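# Load cartons into flow lane by date

## Task

Put every carton into the flow lane, ordered by date so that the carton with the earliest date sits at the front of the lane.

## Robot and tools

Setup. Three robot arms (arm1, arm2, arm3), each an i2rt Big YAM carrying a five-finger right hand. All poses use one scene frame in metres, with the origin on the floor and +z pointing up. Base (foot) poses: arm1 at (-1.389, -0.814, 0.753) quat wxyz (0.489, -0.006, -0.002, -0.872); arm2 at (-0.549, -0.325, 0.803) quat (0.244, -0.001, -0.003, 0.970); arm3 at (0.548, 0.272, 0.930) quat (0.380, 0.002, 0.000, -0.925). Each foot faces its own +x. The work surfaces under the arms are at z=0.720. The hand reaches about 1.07 m from the joint1 axis. Loose items may occasionally be nudged by an outside push.

Hand geometry. The hand point sits 0.045 m ahead of the palm. In its own axes, +z runs along the straight fingers, +y points out of the palm, and +x runs across the palm away from the thumb. Straight fingers extend 0.06-0.07 m past the point. With joints 1, 5 and 6 at zero and the hand level and forward, the palm is down and the thumb is on the left. The wrist camera is on the little-finger side; with joint6 near -1.3 its image is upright. A fixed wrist bracket on the little-finger side can strike objects. With the thumb turned in front of the palm, the hand can wrap items about 0.035-0.065 m thick; a thumb-tip-to-index pinch can hold light items up to about 0.08 m.

move. Arguments: arm1, arm2, arm3 (one object per arm, each optional) and cameras. Within an arm's object:
- joints: a dict of absolute targets by name. joint1_rad -2.879..2.879 (turns about the foot, positive counter-clockwise seen from above); joint2_rad 0..3.141 (shoulder); joint3_rad 0..3.019 (elbow); joint4_rad -1.692..1.57 (hand pitch, positive tilts fingers up); joint5_rad -1.57..1.57 (sideways, positive to the arm's right); joint6_rad -2.094..2.094 (roll, positive clockwise from behind). These are in radians. Hand keys hand_little, hand_ring, hand_middle, hand_index, hand_thumb_bend run from -1 (closed) to +1 (open/straight); hand_thumb_turn is -1 in front of the palm and +1 beside it. hand_force_limit (-1..1) maps linearly to roughly 0-10 N at the fingertip (0-15 N for the thumb motors). hand_speed (-0.96..1) goes from nearly still to full speed at +0.48 and above. Both are settings and do not move anything by themselves.
- target: a list of 7 numbers [x, y, z, qw, qx, qy, qz], an absolute hand-point pose in the scene frame (metres plus a unit quaternion), in the same format as the printed hand line. The hand travels in a straight line toward it, starting from its current hand_target. When target is used, joints may only hold hand keys, otherwise the call is refused.
- speed: the top speed for target, 0.002-4.3 m/s (default 0.25); rotation is capped at twice that value in rad/s.
- min_time_s: 0.1-8 s, the minimum duration of this arm's joint motions, used alongside joints.
All commanded arms start at once. Hand paths in a single call finish together and ignore obstacles, including other arms. A hand may lag, drift, or overshoot, especially when the arm is stretched out. Joint-space moves can sweep wide and hit hard, and a fast, extended arm can swing up to about 30 degrees past its target. Calling move with no action returns the full state and all cameras.

wait: seconds (0-10) lets the scene run with no new command; cameras works as in move. zoom_image: camera and region [x0, y0, x1, y1] in pixels (at most 504x504), taken from that camera's most recent image. show_instructions: shows the reference pages. finished_scene: scene (1, optional) ends the scene for good; the lane must stay correct without the robots.

Cameras: arm1_cam_wrist, arm2_cam_wrist, arm3_cam_wrist (fisheye, 672x504), cam_a and cam_b (896x504), or all.

Result lines. move lists the arms that were commanded; "as last shown" marks an arm that got no command, its status reads "not commanded". pictures gives the image order. hand is the measured pose (it can be off at long reach); hand_target is the pose the held joint targets imply. Joint velocities are in rad/s and read "within noise" when the arm is still. Hand reports: hand_stopped_by lists little, ring, middle, index, thumb_bend, thumb_turn, each as moving, target, force, stalled or fault; <motor>_load_n gives fingertip force in N (positive means pushed open). When a grip is lost, the loads drop toward 0. Status words: off_target (resting short of target, not a stop); time_out (a stop, with on_its_own showing the target still being pushed); not_followed, "joint command not followed" and "pose unreachable" (a safety check withheld the motion; a withheld target is dropped). Torques are raw and noisy. MOTOR HOT warns of heating; OVER-TEMPERATURE FAULT means the arm went limp for 30-60 s; resend any key showing limit_stop_at_motor_heat.

Gripping. A finger motor only starts when its target changes by 0.002 or more. It stops on arrival or when its load hits hand_force_limit, then locks. To squeeze harder, raise the limit and send a target that is more closed than the current reading. Close at hand_speed -0.94 or lower for a soft grip. At the start the limit is 0 and the speed is -0.8, which is slow.

Avoid: dropping or releasing moving cartons, pushing anything off the work area or onto the floor, hitting fixtures hard, overloading fingers, and keeping arms stretched out long (heat). Robots must never squeeze each other, and no hand should close on another robot's fingers. The collision check may react too late and does not stop hands from meeting. If a call is refused or a stop hits it, the remaining move, wait and finished_scene calls in that reply are skipped. While you think, the robots hold their last command.

Each tool is called after "Request:" as name([rows], argument=value, ...), one row to a line, values as JSON.

Reference images:

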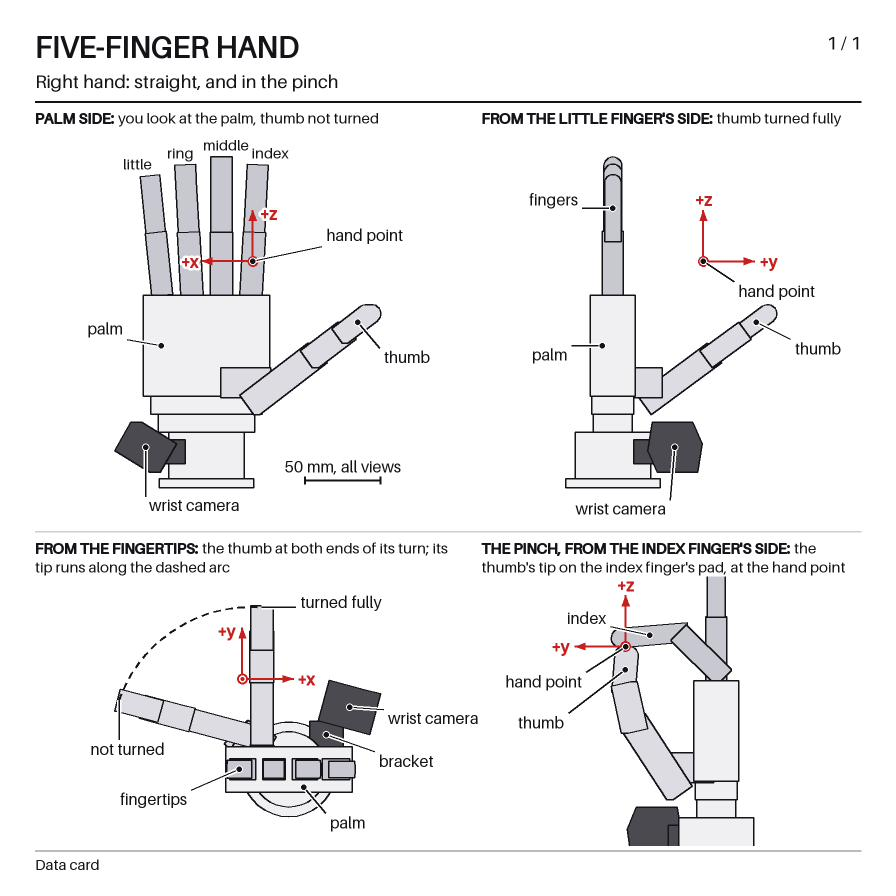

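## Session

Request:
move()

Scene clock: 0.00 s.
Joint torques (N m): no reading
Heat: arm1: hottest joint5_rad 33 °C; arm2: hottest joint6_rad 33 °C; arm3: hottest joint4_rad 32 °C.
Joint velocities: within noise
arm1.joint_positions: joint1_rad=+0.576 joint2_rad=+0.635 joint3_rad=+1.495 joint4_rad=-1.353 joint5_rad=+0.246 joint6_rad=-1.109 hand_little=+1.000 hand_ring=+1.000 hand_middle=+1.000 hand_index=+1.000 hand_thumb_turn=+1.000 hand_thumb_bend=+1.000 hand_force_limit=+0.000 hand_speed=-0.800
arm1.joint_status: not commanded
arm1.hand_stopped_by: target,target,target,target,target,target
arm1.little_load_n: 0.0
arm1.ring_load_n: 0.0
arm1.middle_load_n: 0.0
arm1.index_load_n: 0.0
arm1.thumb_bend_load_n: 0.0
arm1.thumb_turn_load_n: 0.0
arm1.hand: x=-1.4662 y=-1.0144 z=+1.2877 quat_wxyz=(+0.357, +0.405, -0.749, +0.384) (m; scene frame)
arm1.hand_target: x=-1.4661 y=-1.0129 z=+1.2943 quat_wxyz=(+0.360, +0.402, -0.745, +0.391) (m; scene frame)
arm1.hand_status: not commanded
arm2.joint_positions: joint1_rad=-0.385 joint2_rad=+0.589 joint3_rad=+1.477 joint4_rad=-1.219 joint5_rad=+0.056 joint6_rad=-1.112 hand_little=+1.000 hand_ring=+1.000 hand_middle=+1.000 hand_index=+1.000 hand_thumb_turn=+1.000 hand_thumb_bend=+1.000 hand_force_limit=+0.000 hand_speed=-0.800
arm2.joint_status: not commanded
arm2.hand_stopped_by: target,target,target,target,target,target
arm2.little_load_n: 0.0
arm2.ring_load_n: 0.0
arm2.middle_load_n: 0.0
arm2.index_load_n: 0.0
arm2.thumb_bend_load_n: 0.0
arm2.thumb_turn_load_n: 0.0
arm2.hand: x=-0.6519 y=-0.1266 z=+1.3598 quat_wxyz=(-0.564, +0.515, +0.629, +0.146) (m; scene frame)
arm2.hand_target: x=-0.6507 y=-0.1282 z=+1.3682 quat_wxyz=(-0.572, +0.512, +0.624, +0.148) (m; scene frame)
arm2.hand_status: not commanded
arm3.joint_positions: joint1_rad=-0.575 joint2_rad=+0.628 joint3_rad=+1.459 joint4_rad=-1.620 joint5_rad=-0.063 joint6_rad=-1.412 hand_little=+1.000 hand_ring=+1.000 hand_middle=+1.000 hand_index=+1.000 hand_thumb_turn=+1.000 hand_thumb_bend=+1.000 hand_force_limit=+0.000 hand_speed=-0.800
arm3.joint_status: not commanded
arm3.hand_stopped_by: target,target,target,target,target,target
arm3.little_load_n: 0.0
arm3.ring_load_n: 0.0
arm3.middle_load_n: 0.0
arm3.index_load_n: 0.0
arm3.thumb_bend_load_n: 0.0
arm3.thumb_turn_load_n: 0.0
arm3.hand: x=+0.3659 y=+0.2775 z=+1.3993 quat_wxyz=(+0.368, +0.034, -0.924, +0.098) (m; scene frame)
arm3.hand_target: x=+0.3655 y=+0.2774 z=+1.4087 quat_wxyz=(+0.379, +0.034, -0.919, +0.100) (m; scene frame)
arm3.hand_status: not commanded
pictures: arm1_cam_wrist, arm2_cam_wrist, arm3_cam_wrist, cam_a, cam_b

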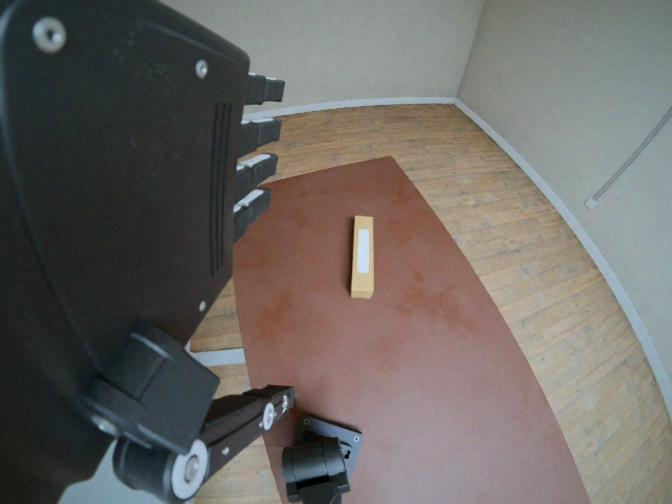

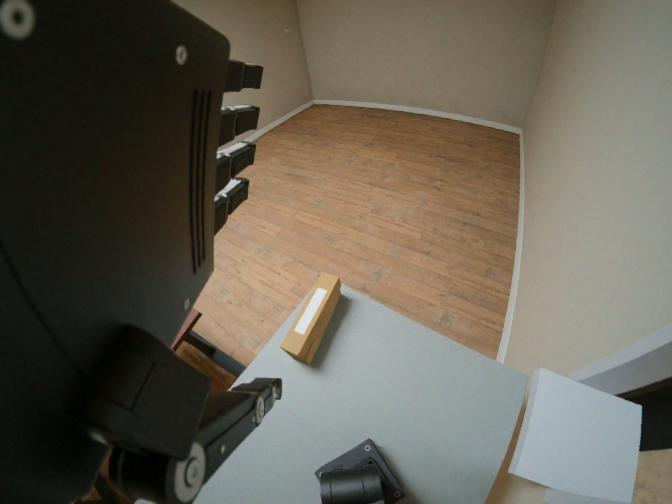

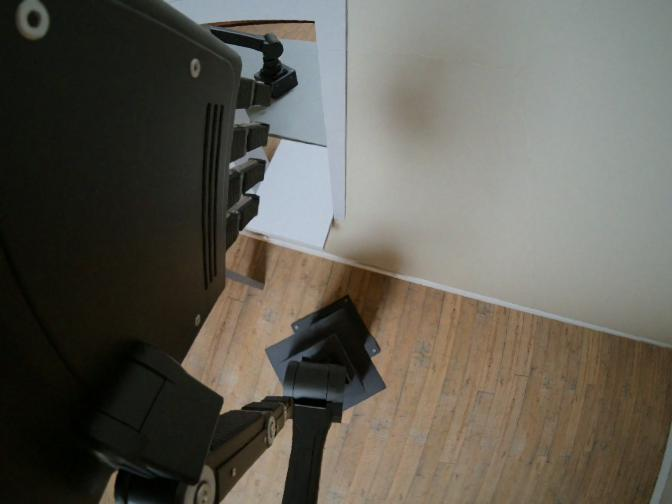

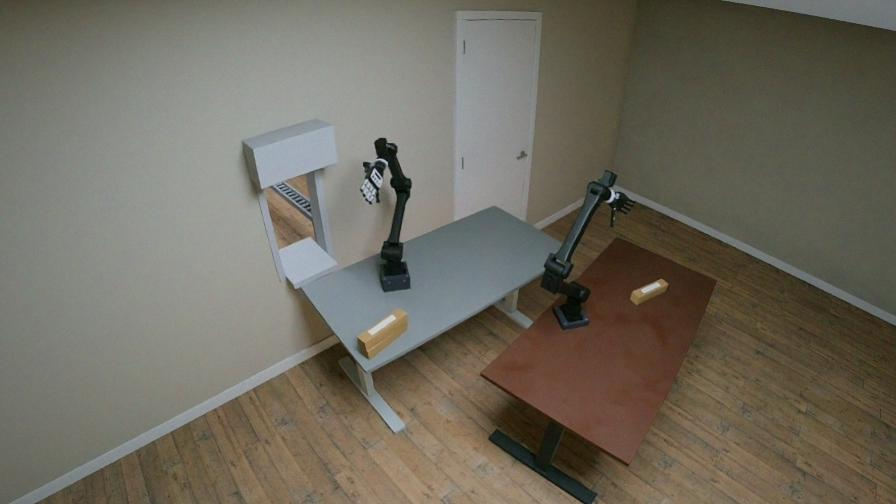

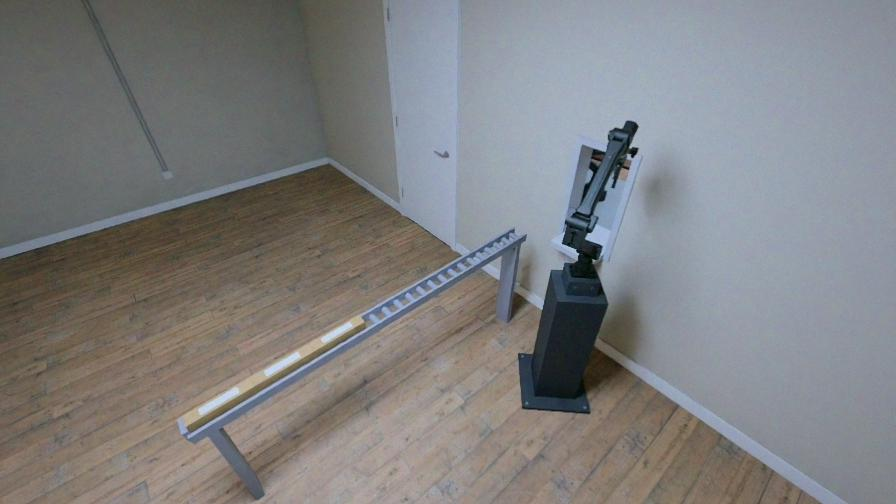

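Request:
zoom_image(camera="cam_b", region=[160, 220, 540, 460])

Request:
zoom_image(camera="cam_b", region=[170, 360, 310, 450])

Request:
zoom_image(camera="cam_b", region=[260, 300, 400, 390])

Request:
zoom_image(camera="cam_a", region=[230, 100, 440, 380])

Request:
zoom_image(camera="arm1_cam_wrist", region=[310, 200, 420, 310])

Request:
zoom_image(camera="arm2_cam_wrist", region=[260, 260, 370, 370])

Request:
zoom_image(camera="cam_a", region=[600, 250, 700, 330])

Request:
zoom_image(camera="cam_a", region=[340, 290, 430, 370])

Scaled by 1.326 from the camera's image (finer frame: 1280x720).

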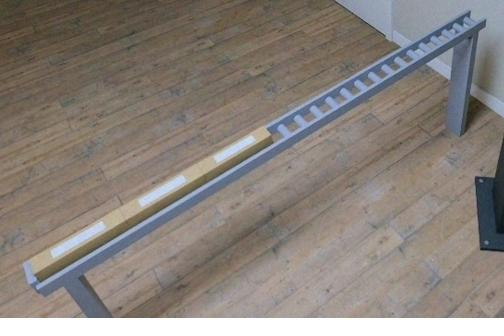

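Scaled by 3.600 from the camera's image (finer frame: 1280x720).

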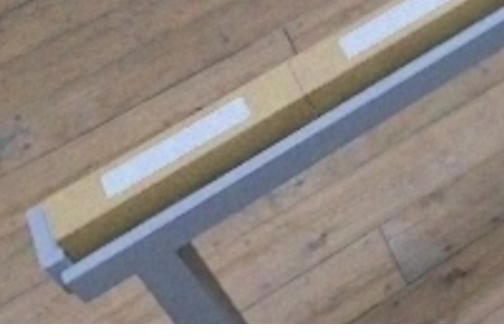

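Scaled by 3.600 from the camera's image (finer frame: 1280x720).

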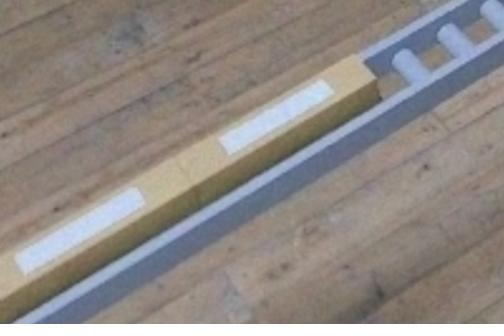

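Scaled by 1.800 from the camera's image (finer frame: 1280x720).

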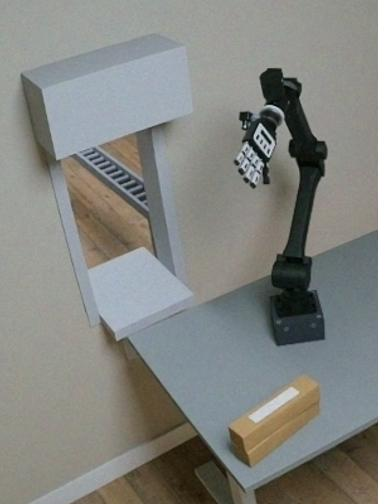

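Scaled by 4.582 from the camera's image (finer frame: 960x720).

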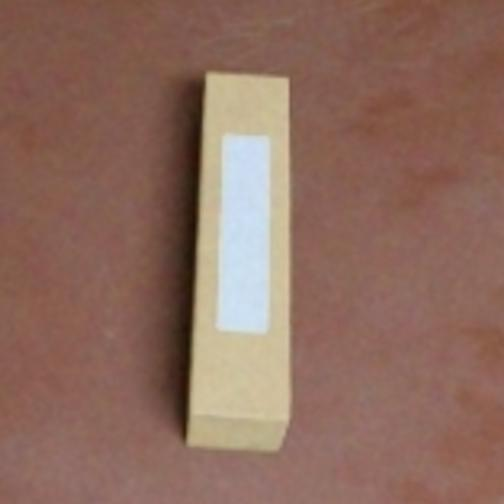

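Scaled by 4.582 from the camera's image (finer frame: 960x720).

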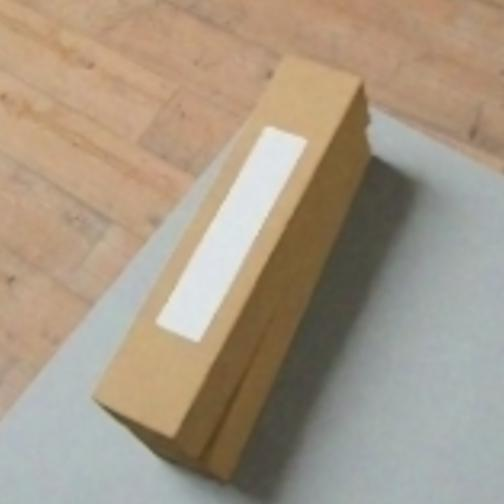

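Scaled by 5.040 from the camera's image (finer frame: 1280x720).

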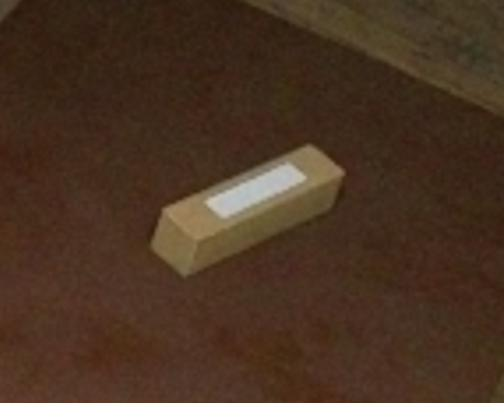

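Scaled by 5.600 from the camera's image (finer frame: 1280x720).

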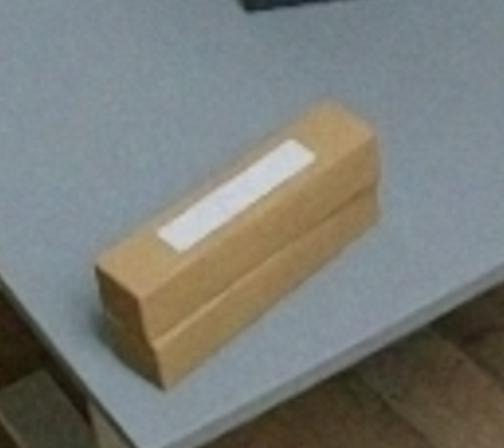

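Request:
move(arm1={"target": [-1.586, -1.27, 0.90, -0.262, 0.296, 0.9155, 0.014], "speed": 0.25}, arm2={"target": [-0.93, -0.05, 0.97, -0.126, 0.934, 0.232, 0.230], "speed": 0.25}, arm3={"joints": {"joint1_rad": 1.1}, "min_time_s": 3}, cameras=["all"])

Scene clock: 11.40 s.
Joint torques (N m): arm1=[-1.14 -16.97 12.15 -0.87 0.36 0.11] | arm2=[-1.44 -14.39 10.39 -0.1 0.23 0.17] | arm3=[-0.62 3.19 9.03 1.63 -0.02 -0.06]
Heat: arm1: hottest joint5_rad 33 °C; arm2: hottest joint6_rad 33 °C; arm3: hottest joint4_rad 32 °C.
move: arm1 off_target; arm2 off_target; arm3 done
Joint velocities: within noise
arm1.joint_positions: joint1_rad=+0.259 joint2_rad=+1.801 joint3_rad=+1.581 joint4_rad=-1.414 joint5_rad=+0.529 joint6_rad=+0.325 hand_little=+1.000 hand_ring=+1.000 hand_middle=+1.000 hand_index=+1.000 hand_thumb_turn=+1.000 hand_thumb_bend=+1.000 hand_force_limit=+0.000 hand_speed=-0.800
arm1.joint_status: not commanded
arm1.hand_stopped_by: target,target,target,target,target,target
arm1.little_load_n: 0.0
arm1.ring_load_n: 0.0
arm1.middle_load_n: 0.0
arm1.index_load_n: 0.0
arm1.thumb_bend_load_n: 0.0
arm1.thumb_turn_load_n: 0.0
arm1.hand: x=-1.5801 y=-1.2594 z=+0.8967 quat_wxyz=(+0.264, -0.285, -0.921, -0.020)
arm1.hand_target: x=-1.5859 y=-1.2696 z=+0.9001 quat_wxyz=(+0.263, -0.297, -0.918, -0.014)
arm1.hand_status: off_target (0.013 m and 1.6 deg from the pose sent, 0.480 m and 98.1 deg at the start)
arm2.joint_positions: joint1_rad=-0.030 joint2_rad=+1.767 joint3_rad=+1.595 joint4_rad=-1.578 joint5_rad=+0.505 joint6_rad=+0.575 hand_little=+1.000 hand_ring=+1.000 hand_middle=+1.000 hand_index=+1.000 hand_thumb_turn=+1.000 hand_thumb_bend=+1.000 hand_force_limit=+0.000 hand_speed=-0.800
arm2.joint_status: not commanded
arm2.hand_stopped_by: target,target,target,target,target,target
arm2.little_load_n: 0.0
arm2.ring_load_n: 0.0
arm2.middle_load_n: 0.0
arm2.index_load_n: 0.0
arm2.thumb_bend_load_n: 0.0
arm2.thumb_turn_load_n: 0.0
arm2.hand: x=-0.9240 y=-0.0602 z=+0.9643 quat_wxyz=(-0.123, +0.932, +0.247, +0.237)
arm2.hand_target: x=-0.9297 y=-0.0502 z=+0.9700 quat_wxyz=(-0.127, +0.936, +0.233, +0.230)
arm2.hand_status: off_target (0.013 m and 1.9 deg from the pose sent, 0.485 m and 85.6 deg at the start)
arm3.joint_positions: joint1_rad=+1.092 joint2_rad=+0.628 joint3_rad=+1.459 joint4_rad=-1.620 joint5_rad=-0.063 joint6_rad=-1.412 hand_little=+1.000 hand_ring=+1.000 hand_middle=+1.000 hand_index=+1.000 hand_thumb_turn=+1.000 hand_thumb_bend=+1.000 hand_force_limit=+0.000 hand_speed=-0.800
arm3.joint_status: all done
arm3.hand_stopped_by: target,target,target,target,target,target
arm3.little_load_n: 0.0
arm3.ring_load_n: 0.0
arm3.middle_load_n: 0.0
arm3.index_load_n: 0.0
arm3.thumb_bend_load_n: 0.0
arm3.thumb_turn_load_n: 0.0
arm3.hand: x=+0.5580 y=+0.0912 z=+1.3999 quat_wxyz=(+0.175, +0.706, -0.597, +0.340)
arm3.hand_target: x=+0.5596 y=+0.0909 z=+1.4093 quat_wxyz=(+0.180, +0.705, -0.590, +0.350)
arm3.hand_status: not commanded
pictures: arm1_cam_wrist, arm2_cam_wrist, arm3_cam_wrist, cam_a, cam_b

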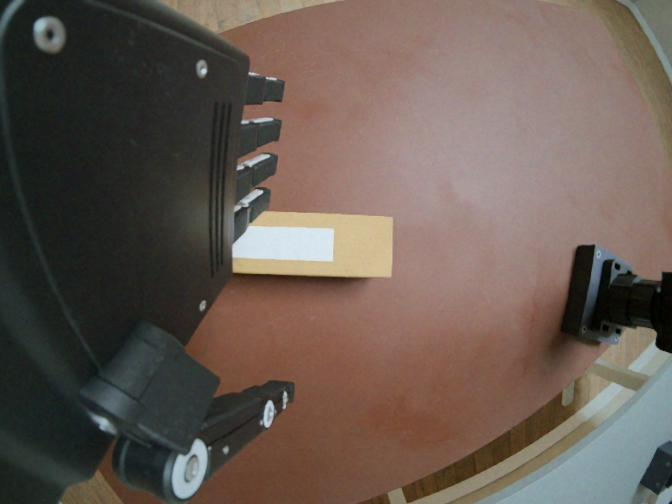

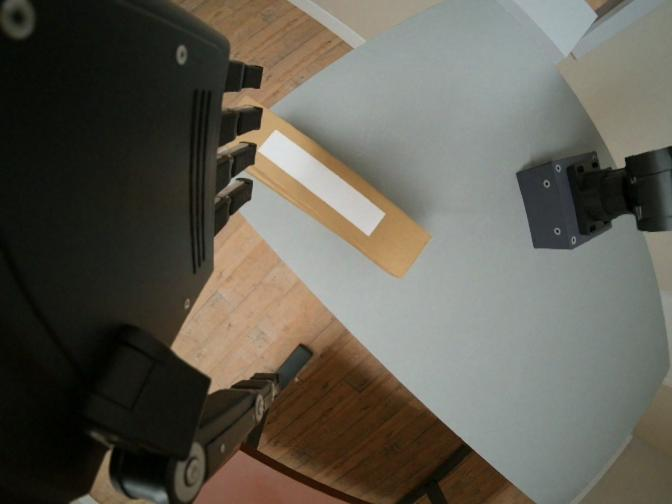

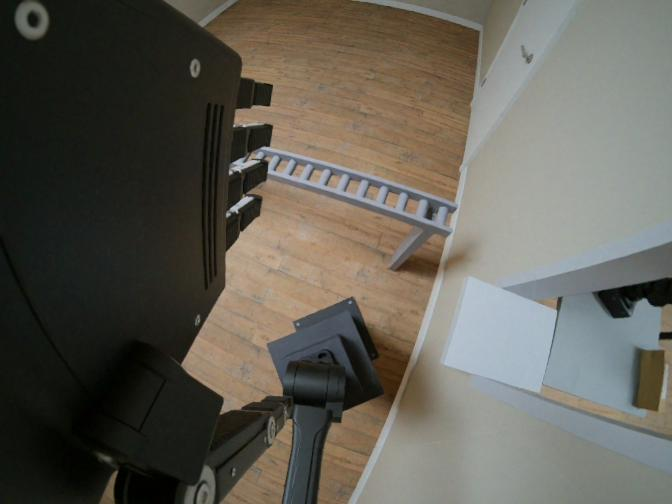

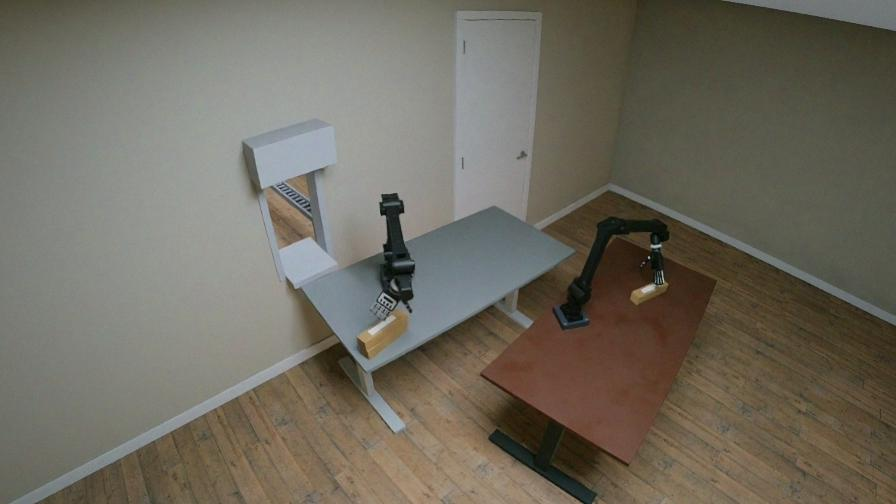

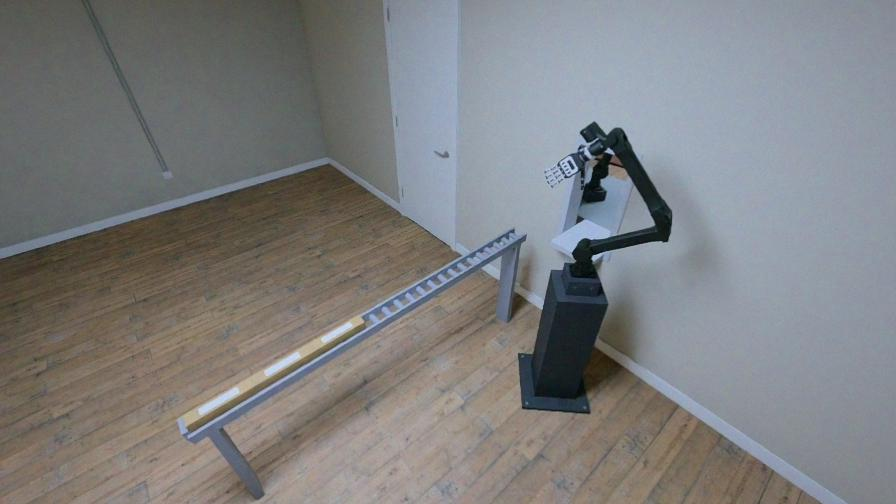

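Request:
zoom_image(camera="arm1_cam_wrist", region=[220, 200, 400, 290])

Request:
zoom_image(camera="arm2_cam_wrist", region=[250, 100, 440, 290])

Scaled by 2.800 from the camera's image (finer frame: 960x720).

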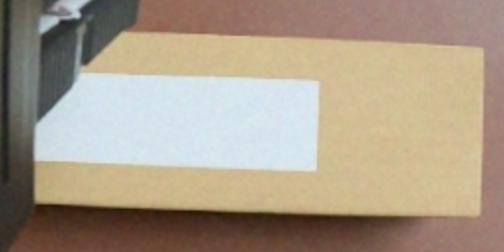

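Scaled by 2.653 from the camera's image (finer frame: 960x720).

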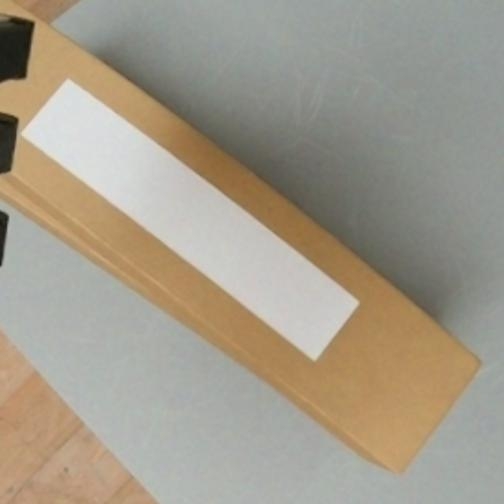

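Request:
zoom_image(camera="arm3_cam_wrist", region=[590, 320, 672, 430])

Request:
zoom_image(camera="cam_a", region=[340, 290, 430, 370])

Request:
zoom_image(camera="arm3_cam_wrist", region=[240, 130, 480, 290])

Scaled by 4.582 from the camera's image (finer frame: 960x720).

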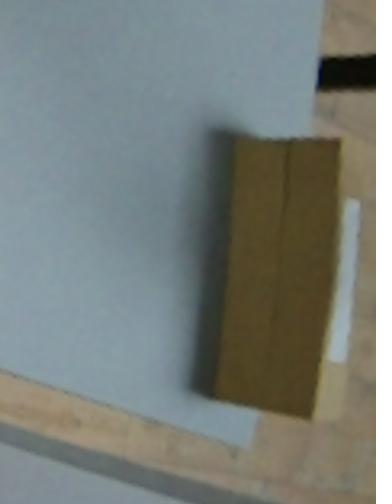

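Scaled by 5.600 from the camera's image (finer frame: 1280x720).

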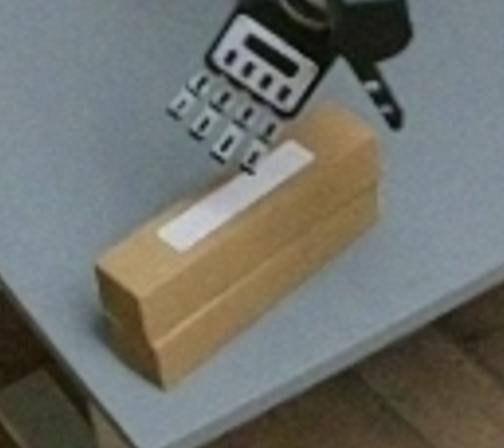

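Scaled by 2.100 from the camera's image (finer frame: 960x720).

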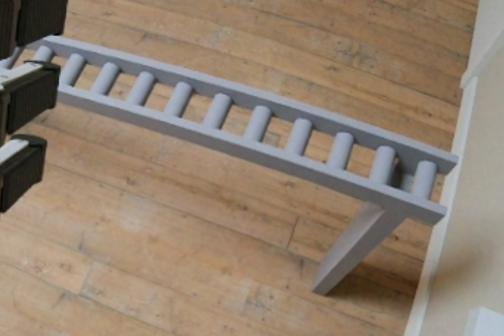

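Request:
move(arm1={"target": [-1.517, -1.372, 0.89, -0.54, 0.2376, 0.7977, 0.097], "speed": 0.25}, arm2={"target": [-0.93, -0.25, 0.93, -0.395, 0.606, 0.613, 0.303], "speed": 0.25}, cameras=["arm1_cam_wrist", "arm2_cam_wrist"])

Scene clock: 17.87 s.
Joint torques (N m): arm1=[0.03 -19.96 11.78 -1.29 0.83 -0.01] | arm2=[0.85 -12.98 6.5 0.69 0.77 -0.07] | arm3=[-0.73 3.37 9.06 1.58 -0.03 -0.06]
Heat: arm1: hottest joint5_rad 33 °C; arm2: hottest joint6_rad 33 °C; arm3: hottest joint4_rad 32 °C.
move: arm1 off_target; arm2 done
Joint velocities: within noise
arm1.joint_positions: joint1_rad=+0.549 joint2_rad=+2.115 joint3_rad=+1.907 joint4_rad=-1.675 joint5_rad=+1.007 joint6_rad=+0.595 hand_little=+1.000 hand_ring=+1.000 hand_middle=+1.000 hand_index=+1.000 hand_thumb_turn=+1.000 hand_thumb_bend=+1.000 hand_force_limit=+0.000 hand_speed=-0.800
arm1.joint_status: not commanded
arm1.hand_stopped_by: target,target,target,target,target,target
arm1.little_load_n: 0.0
arm1.ring_load_n: 0.0
arm1.middle_load_n: 0.0
arm1.index_load_n: 0.0
arm1.thumb_bend_load_n: 0.0
arm1.thumb_turn_load_n: 0.0
arm1.hand: x=-1.5204 y=-1.3612 z=+0.8929 quat_wxyz=(+0.498, -0.184, -0.847, +0.014)
arm1.hand_target: x=-1.5173 y=-1.3713 z=+0.8896 quat_wxyz=(+0.499, -0.183, -0.847, +0.018)
arm1.hand_status: off_target (0.012 m and 16.0 deg from the pose sent, 0.129 m and 36.3 deg at the start; a joint's target at an end of its range on 64 of 98 steps)
arm2.joint_positions: joint1_rad=+0.671 joint2_rad=+1.586 joint3_rad=+1.093 joint4_rad=-1.184 joint5_rad=+1.037 joint6_rad=+0.240 hand_little=+1.000 hand_ring=+1.000 hand_middle=+1.000 hand_index=+1.000 hand_thumb_turn=+1.000 hand_thumb_bend=+1.000 hand_force_limit=+0.000 hand_speed=-0.800
arm2.joint_status: not commanded
arm2.hand_stopped_by: target,target,target,target,target,target
arm2.little_load_n: 0.0
arm2.ring_load_n: 0.0
arm2.middle_load_n: 0.0
arm2.index_load_n: 0.0
arm2.thumb_bend_load_n: 0.0
arm2.thumb_turn_load_n: 0.0
arm2.hand: x=-0.9284 y=-0.2463 z=+0.9248 quat_wxyz=(-0.390, +0.612, +0.613, +0.312)
arm2.hand_target: x=-0.9300 y=-0.2500 z=+0.9300 quat_wxyz=(-0.397, +0.609, +0.616, +0.304)
arm2.hand_status: done (0.007 m and 1.3 deg from the pose sent, 0.193 m and 65.7 deg at the start)
arm3: as last shown

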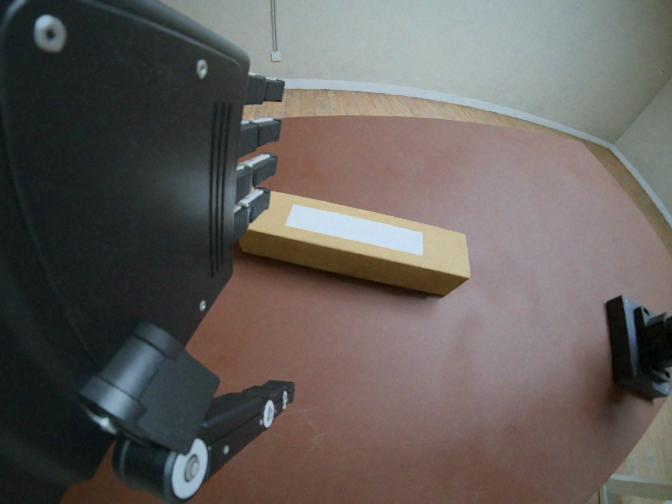

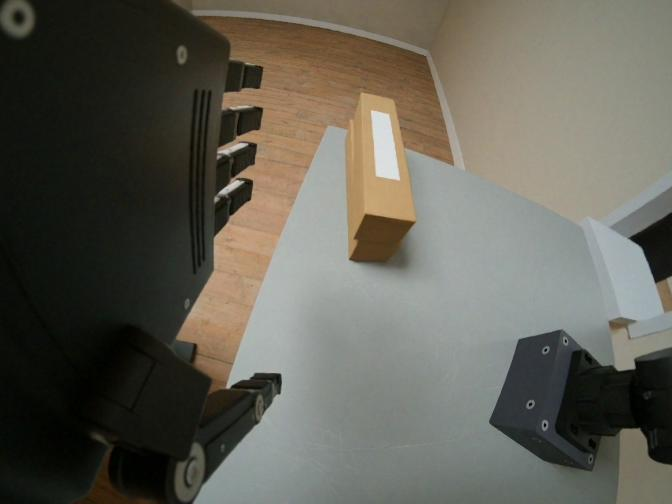

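Request:
zoom_image(camera="arm1_cam_wrist", region=[240, 170, 490, 310])

Request:
zoom_image(camera="arm2_cam_wrist", region=[320, 80, 440, 280])

Scaled by 2.016 from the camera's image (finer frame: 960x720).

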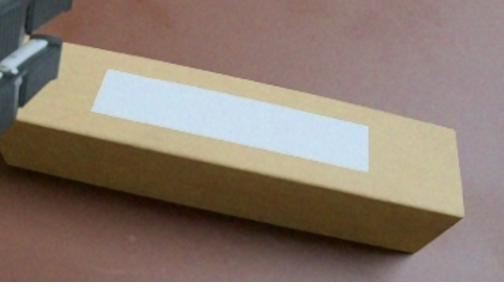

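Scaled by 2.520 from the camera's image (finer frame: 960x720).

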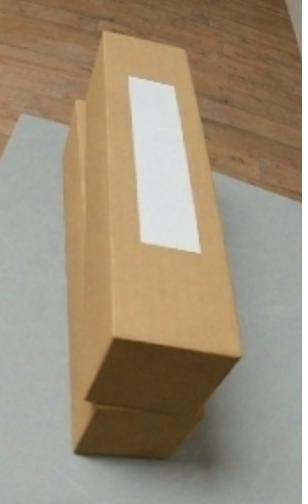

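Request:
move(arm2={"target": [-0.863, -0.025, 1.03, 0.282, -0.681, -0.624, 0.2585], "speed": 0.25, "joints": {"hand_speed": 0.2, "hand_index": 0.44, "hand_middle": 0.44, "hand_ring": 0.44, "hand_little": 0.44, "hand_thumb_turn": -1}}, arm1={"target": [-1.55, -1.2, 1.10, -0.262, 0.296, 0.9155, 0.014], "speed": 0.25}, cameras=["arm1_cam_wrist", "arm2_cam_wrist", "cam_a"])

Scene clock: 24.77 s.
Joint torques (N m): arm1=[-1.08 -14.15 8.12 -0.39 0.36 -0.19] | arm2=[-1.03 -7.06 11.96 1.13 -0.46 -0.1] | arm3=[-0.67 3.31 9.03 1.55 -0.03 -0.06]
Heat: arm1: hottest joint3_rad 33 °C; arm2: hottest joint6_rad 33 °C; arm3: hottest joint4_rad 32 °C.
move: arm1 off_target; arm2 off_target
Joint velocities: within noise
arm1.joint_positions: joint1_rad=+0.291 joint2_rad=+1.492 joint3_rad=+1.761 joint4_rad=-1.676 joint5_rad=+0.520 joint6_rad=+0.288 hand_little=+1.000 hand_ring=+1.000 hand_middle=+1.000 hand_index=+1.000 hand_thumb_turn=+1.000 hand_thumb_bend=+1.000 hand_force_limit=+0.000 hand_speed=-0.800
arm1.joint_status: not commanded
arm1.hand_stopped_by: target,target,target,target,target,target
arm1.little_load_n: 0.0
arm1.ring_load_n: 0.0
arm1.middle_load_n: 0.0
arm1.index_load_n: 0.0
arm1.thumb_bend_load_n: 0.0
arm1.thumb_turn_load_n: 0.0
arm1.hand: x=-1.5486 y=-1.2052 z=+1.1026 quat_wxyz=(+0.257, -0.280, -0.921, +0.088)
arm1.hand_target: x=-1.5503 y=-1.1999 z=+1.0992 quat_wxyz=(+0.257, -0.275, -0.923, +0.077)
arm1.hand_status: off_target (0.006 m and 11.8 deg from the pose sent, 0.264 m and 31.3 deg at the start; a joint's target at an end of its range on 81 of 99 steps)
arm2.joint_positions: joint1_rad=-0.480 joint2_rad=+1.243 joint3_rad=+1.104 joint4_rad=-0.892 joint5_rad=-0.588 joint6_rad=-0.710 hand_little=+0.440 hand_ring=+0.440 hand_middle=+0.440 hand_index=+0.440 hand_thumb_turn=-1.000 hand_thumb_bend=+1.000 hand_force_limit=+0.000 hand_speed=+0.200
arm2.joint_status: all done
arm2.hand_stopped_by: target,target,target,target,target,target
arm2.little_load_n: 0.0
arm2.ring_load_n: 0.0
arm2.middle_load_n: 0.0
arm2.index_load_n: 0.0
arm2.thumb_bend_load_n: 0.0
arm2.thumb_turn_load_n: 0.0
arm2.hand: x=-0.8593 y=-0.0388 z=+1.0175 quat_wxyz=(-0.271, +0.686, +0.623, -0.261)
arm2.hand_target: x=-0.8626 y=-0.0253 z=+1.0299 quat_wxyz=(-0.282, +0.681, +0.624, -0.258)
arm2.hand_status: off_target (0.019 m and 1.4 deg from the pose sent, 0.254 m and 68.0 deg at the start)
arm3: as last shown

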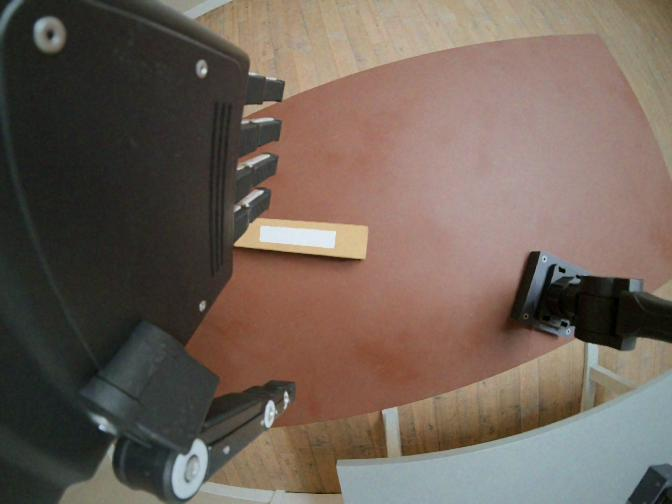

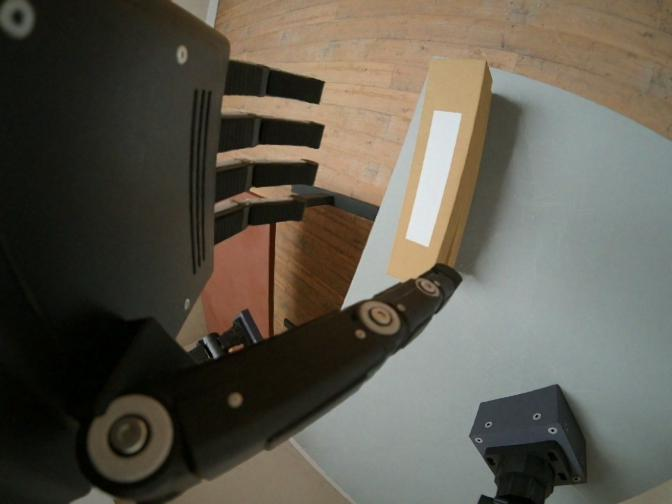

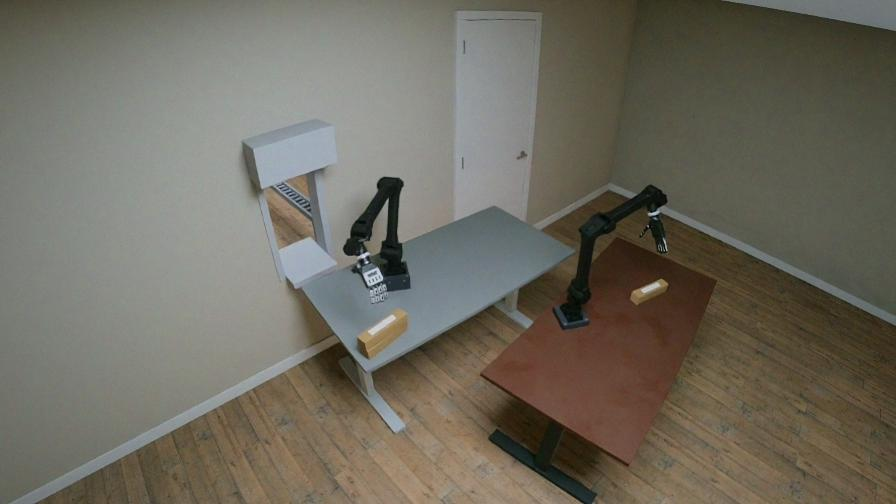

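Request:
zoom_image(camera="arm2_cam_wrist", region=[370, 40, 510, 290])

Scaled by 2.016 from the camera's image (finer frame: 960x720).

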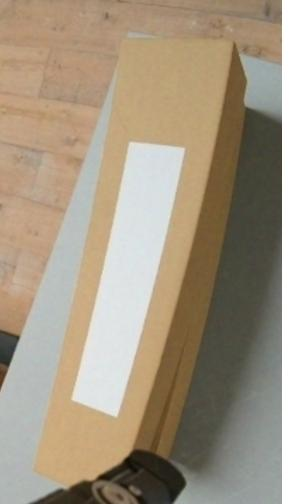

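Request:
move(arm2={"target": [-0.889, -0.009, 0.93, 0.2561, -0.6182, -0.6866, 0.2844], "speed": 0.2}, cameras=["arm2_cam_wrist"])

Request:
zoom_image(camera="arm2_cam_wrist", region=[220, 20, 520, 320])

Scene clock: 29.60 s.
Joint torques (N m): arm1=[-1.08 -14.21 8.14 -0.4 0.37 -0.19] | arm2=[0.56 -10.29 8.51 1.76 -0.53 -0.08] | arm3=[-0.67 3.37 9.05 1.59 -0.03 -0.07]
Heat: arm1: hottest joint3_rad 33 °C; arm2: hottest joint3_rad 35 °C; arm3: hottest joint4_rad 32 °C.
move: arm2 done
Joint velocities: within noise
arm1, arm3: as last shown
arm1.middle_load_n: 0.5
arm1.hand_target: x=-1.5504 y=-1.1999 z=+1.0992 quat_wxyz=(+0.257, -0.275, -0.923, +0.077)
arm2.joint_positions: joint1_rad=-0.480 joint2_rad=+1.454 joint3_rad=+1.075 joint4_rad=-0.757 joint5_rad=-0.672 joint6_rad=-0.897 hand_little=+0.440 hand_ring=+0.440 hand_middle=+0.440 hand_index=+0.440 hand_thumb_turn=-1.000 hand_thumb_bend=+1.000 hand_force_limit=+0.000 hand_speed=+0.200
arm2.joint_status: not commanded
arm2.hand_stopped_by: target,target,target,target,target,target
arm2.little_load_n: 0.0
arm2.ring_load_n: 0.0
arm2.middle_load_n: 0.0
arm2.index_load_n: 0.0
arm2.thumb_bend_load_n: 0.0
arm2.thumb_turn_load_n: 0.0
arm2.hand: x=-0.8825 y=-0.0117 z=+0.9300 quat_wxyz=(-0.250, +0.628, +0.680, -0.284)
arm2.hand_target: x=-0.8889 y=-0.0091 z=+0.9300 quat_wxyz=(-0.256, +0.618, +0.687, -0.284)
arm2.hand_status: done (0.007 m and 1.5 deg from the pose sent, 0.097 m and 11.0 deg at the start)

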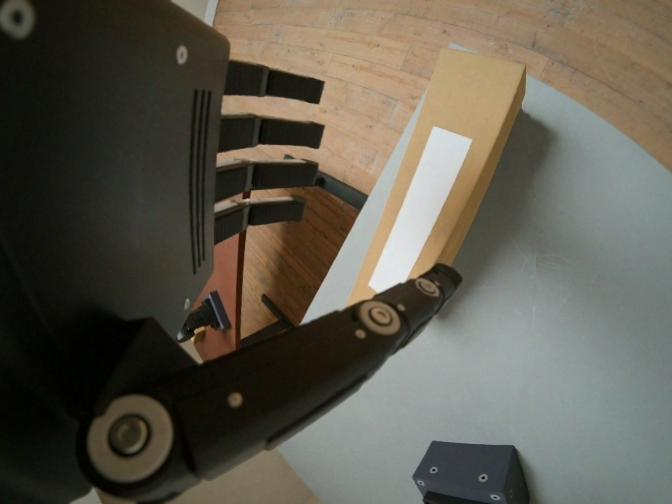

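Scaled by 1.680 from the camera's image (finer frame: 960x720).

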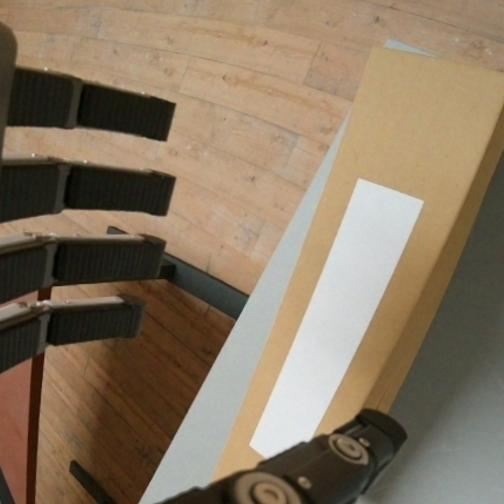

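Request:
move(arm2={"target": [-0.890, -0.028, 0.814, 0.2577, -0.6213, -0.6838, 0.2833], "speed": 0.12}, cameras=["arm2_cam_wrist", "cam_a"])

Request:
zoom_image(camera="cam_a", region=[330, 220, 440, 370])

Scene clock: 38.87 s.
Joint torques (N m): arm1=[-1.08 -14.1 8.12 -0.4 0.36 -0.19] | arm2=[1.2 -10.17 6.68 1.83 -0.25 0.15] | arm3=[-0.73 3.25 9.05 1.62 -0.03 -0.06]
Heat: arm1: hottest joint3_rad 33 °C; arm2: hottest joint3_rad 36 °C; arm3: hottest joint3_rad 32 °C.
move: arm2 done
Joint velocities: within noise
arm1, arm3: as last shown
arm1.middle_load_n: 0.0
arm2.joint_positions: joint1_rad=-0.458 joint2_rad=+1.578 joint3_rad=+0.872 joint4_rad=-0.390 joint5_rad=-0.662 joint6_rad=-0.876 hand_little=+0.440 hand_ring=+0.440 hand_middle=+0.440 hand_index=+0.440 hand_thumb_turn=-1.000 hand_thumb_bend=+1.000 hand_force_limit=+0.000 hand_speed=+0.200
arm2.joint_status: not commanded
arm2.hand_stopped_by: target,target,target,target,target,target
arm2.little_load_n: 0.0
arm2.ring_load_n: 0.0
arm2.middle_load_n: 0.0
arm2.index_load_n: 0.0
arm2.thumb_bend_load_n: 0.0
arm2.thumb_turn_load_n: 0.0
arm2.hand: x=-0.8841 y=-0.0240 z=+0.8194 quat_wxyz=(-0.262, +0.622, +0.682, -0.281)
arm2.hand_target: x=-0.8898 y=-0.0280 z=+0.8142 quat_wxyz=(-0.258, +0.621, +0.684, -0.283)
arm2.hand_status: done (0.009 m and 0.6 deg from the pose sent, 0.117 m and 1.2 deg at the start)

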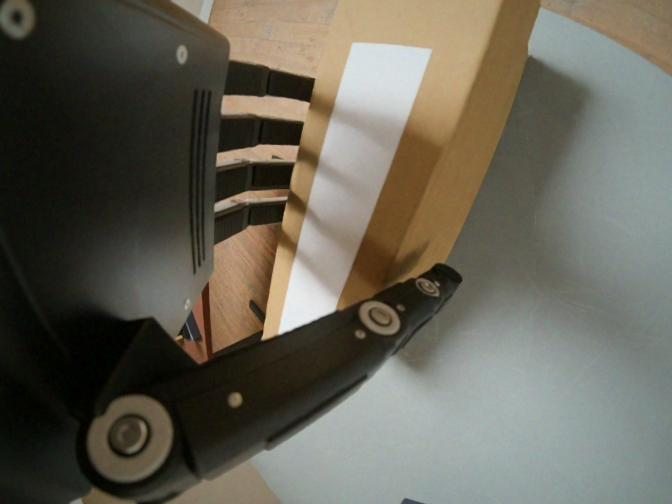

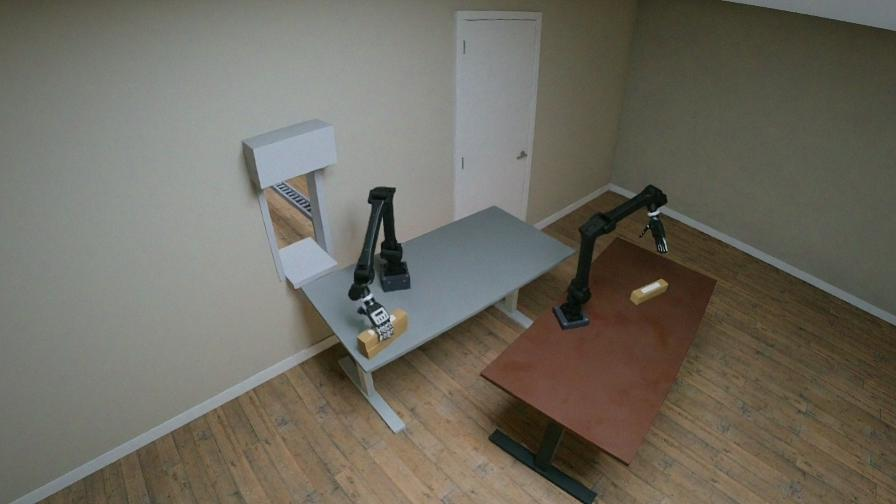

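Scaled by 3.360 from the camera's image (finer frame: 1280x720).

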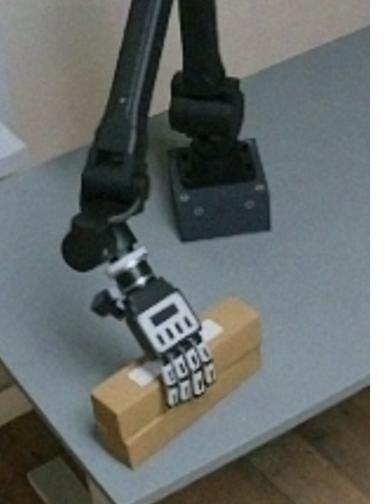

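Request:
move(arm2={"joints": {"hand_speed": -0.92, "hand_force_limit": 0.0, "hand_index": 0.0, "hand_middle": 0.0, "hand_thumb_bend": 0.0}}, cameras=["arm2_cam_wrist"])

Scene clock: 43.23 s.
Joint torques (N m): arm1=[-1.08 -14.15 8.13 -0.4 0.37 -0.19] | arm2=[0.91 -10.17 6.69 1.73 -0.29 0.12] | arm3=[-0.56 3.31 9.05 1.59 -0.03 -0.07]
Heat: arm1: hottest joint3_rad 33 °C; arm2: hottest joint3_rad 36 °C; arm3: hottest joint3_rad 32 °C.
move: arm2 off_target
Joint velocities: within noise
arm1, arm3: as last shown
arm2.joint_positions: joint1_rad=-0.455 joint2_rad=+1.579 joint3_rad=+0.872 joint4_rad=-0.387 joint5_rad=-0.661 joint6_rad=-0.875 hand_little=+0.440 hand_ring=+0.440 hand_middle=+0.136 hand_index=+0.099 hand_thumb_turn=-1.000 hand_thumb_bend=+0.825 hand_force_limit=+0.000 hand_speed=-0.920
arm2.joint_status: hand_middle off_target (ended at +0.136, target +0.000); hand_index off_target (ended at +0.099, target +0.000); hand_thumb_bend off_target (ended at +0.825, target +0.000); the others done
arm2.hand_stopped_by: target,target,force,force,force,target
arm2.little_load_n: 0.0
arm2.ring_load_n: 0.0
arm2.middle_load_n: 5.0
arm2.index_load_n: 6.0
arm2.thumb_bend_load_n: 7.5
arm2.thumb_turn_load_n: 0.0
arm2.hand: x=-0.8854 y=-0.0247 z=+0.8192 quat_wxyz=(-0.262, +0.621, +0.683, -0.281)
arm2.hand_target: x=-0.8898 y=-0.0281 z=+0.8141 quat_wxyz=(-0.258, +0.621, +0.684, -0.283)
arm2.hand_status: not commanded

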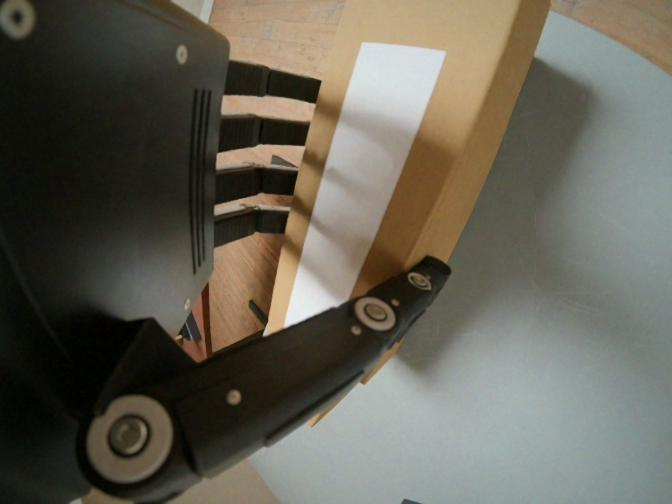

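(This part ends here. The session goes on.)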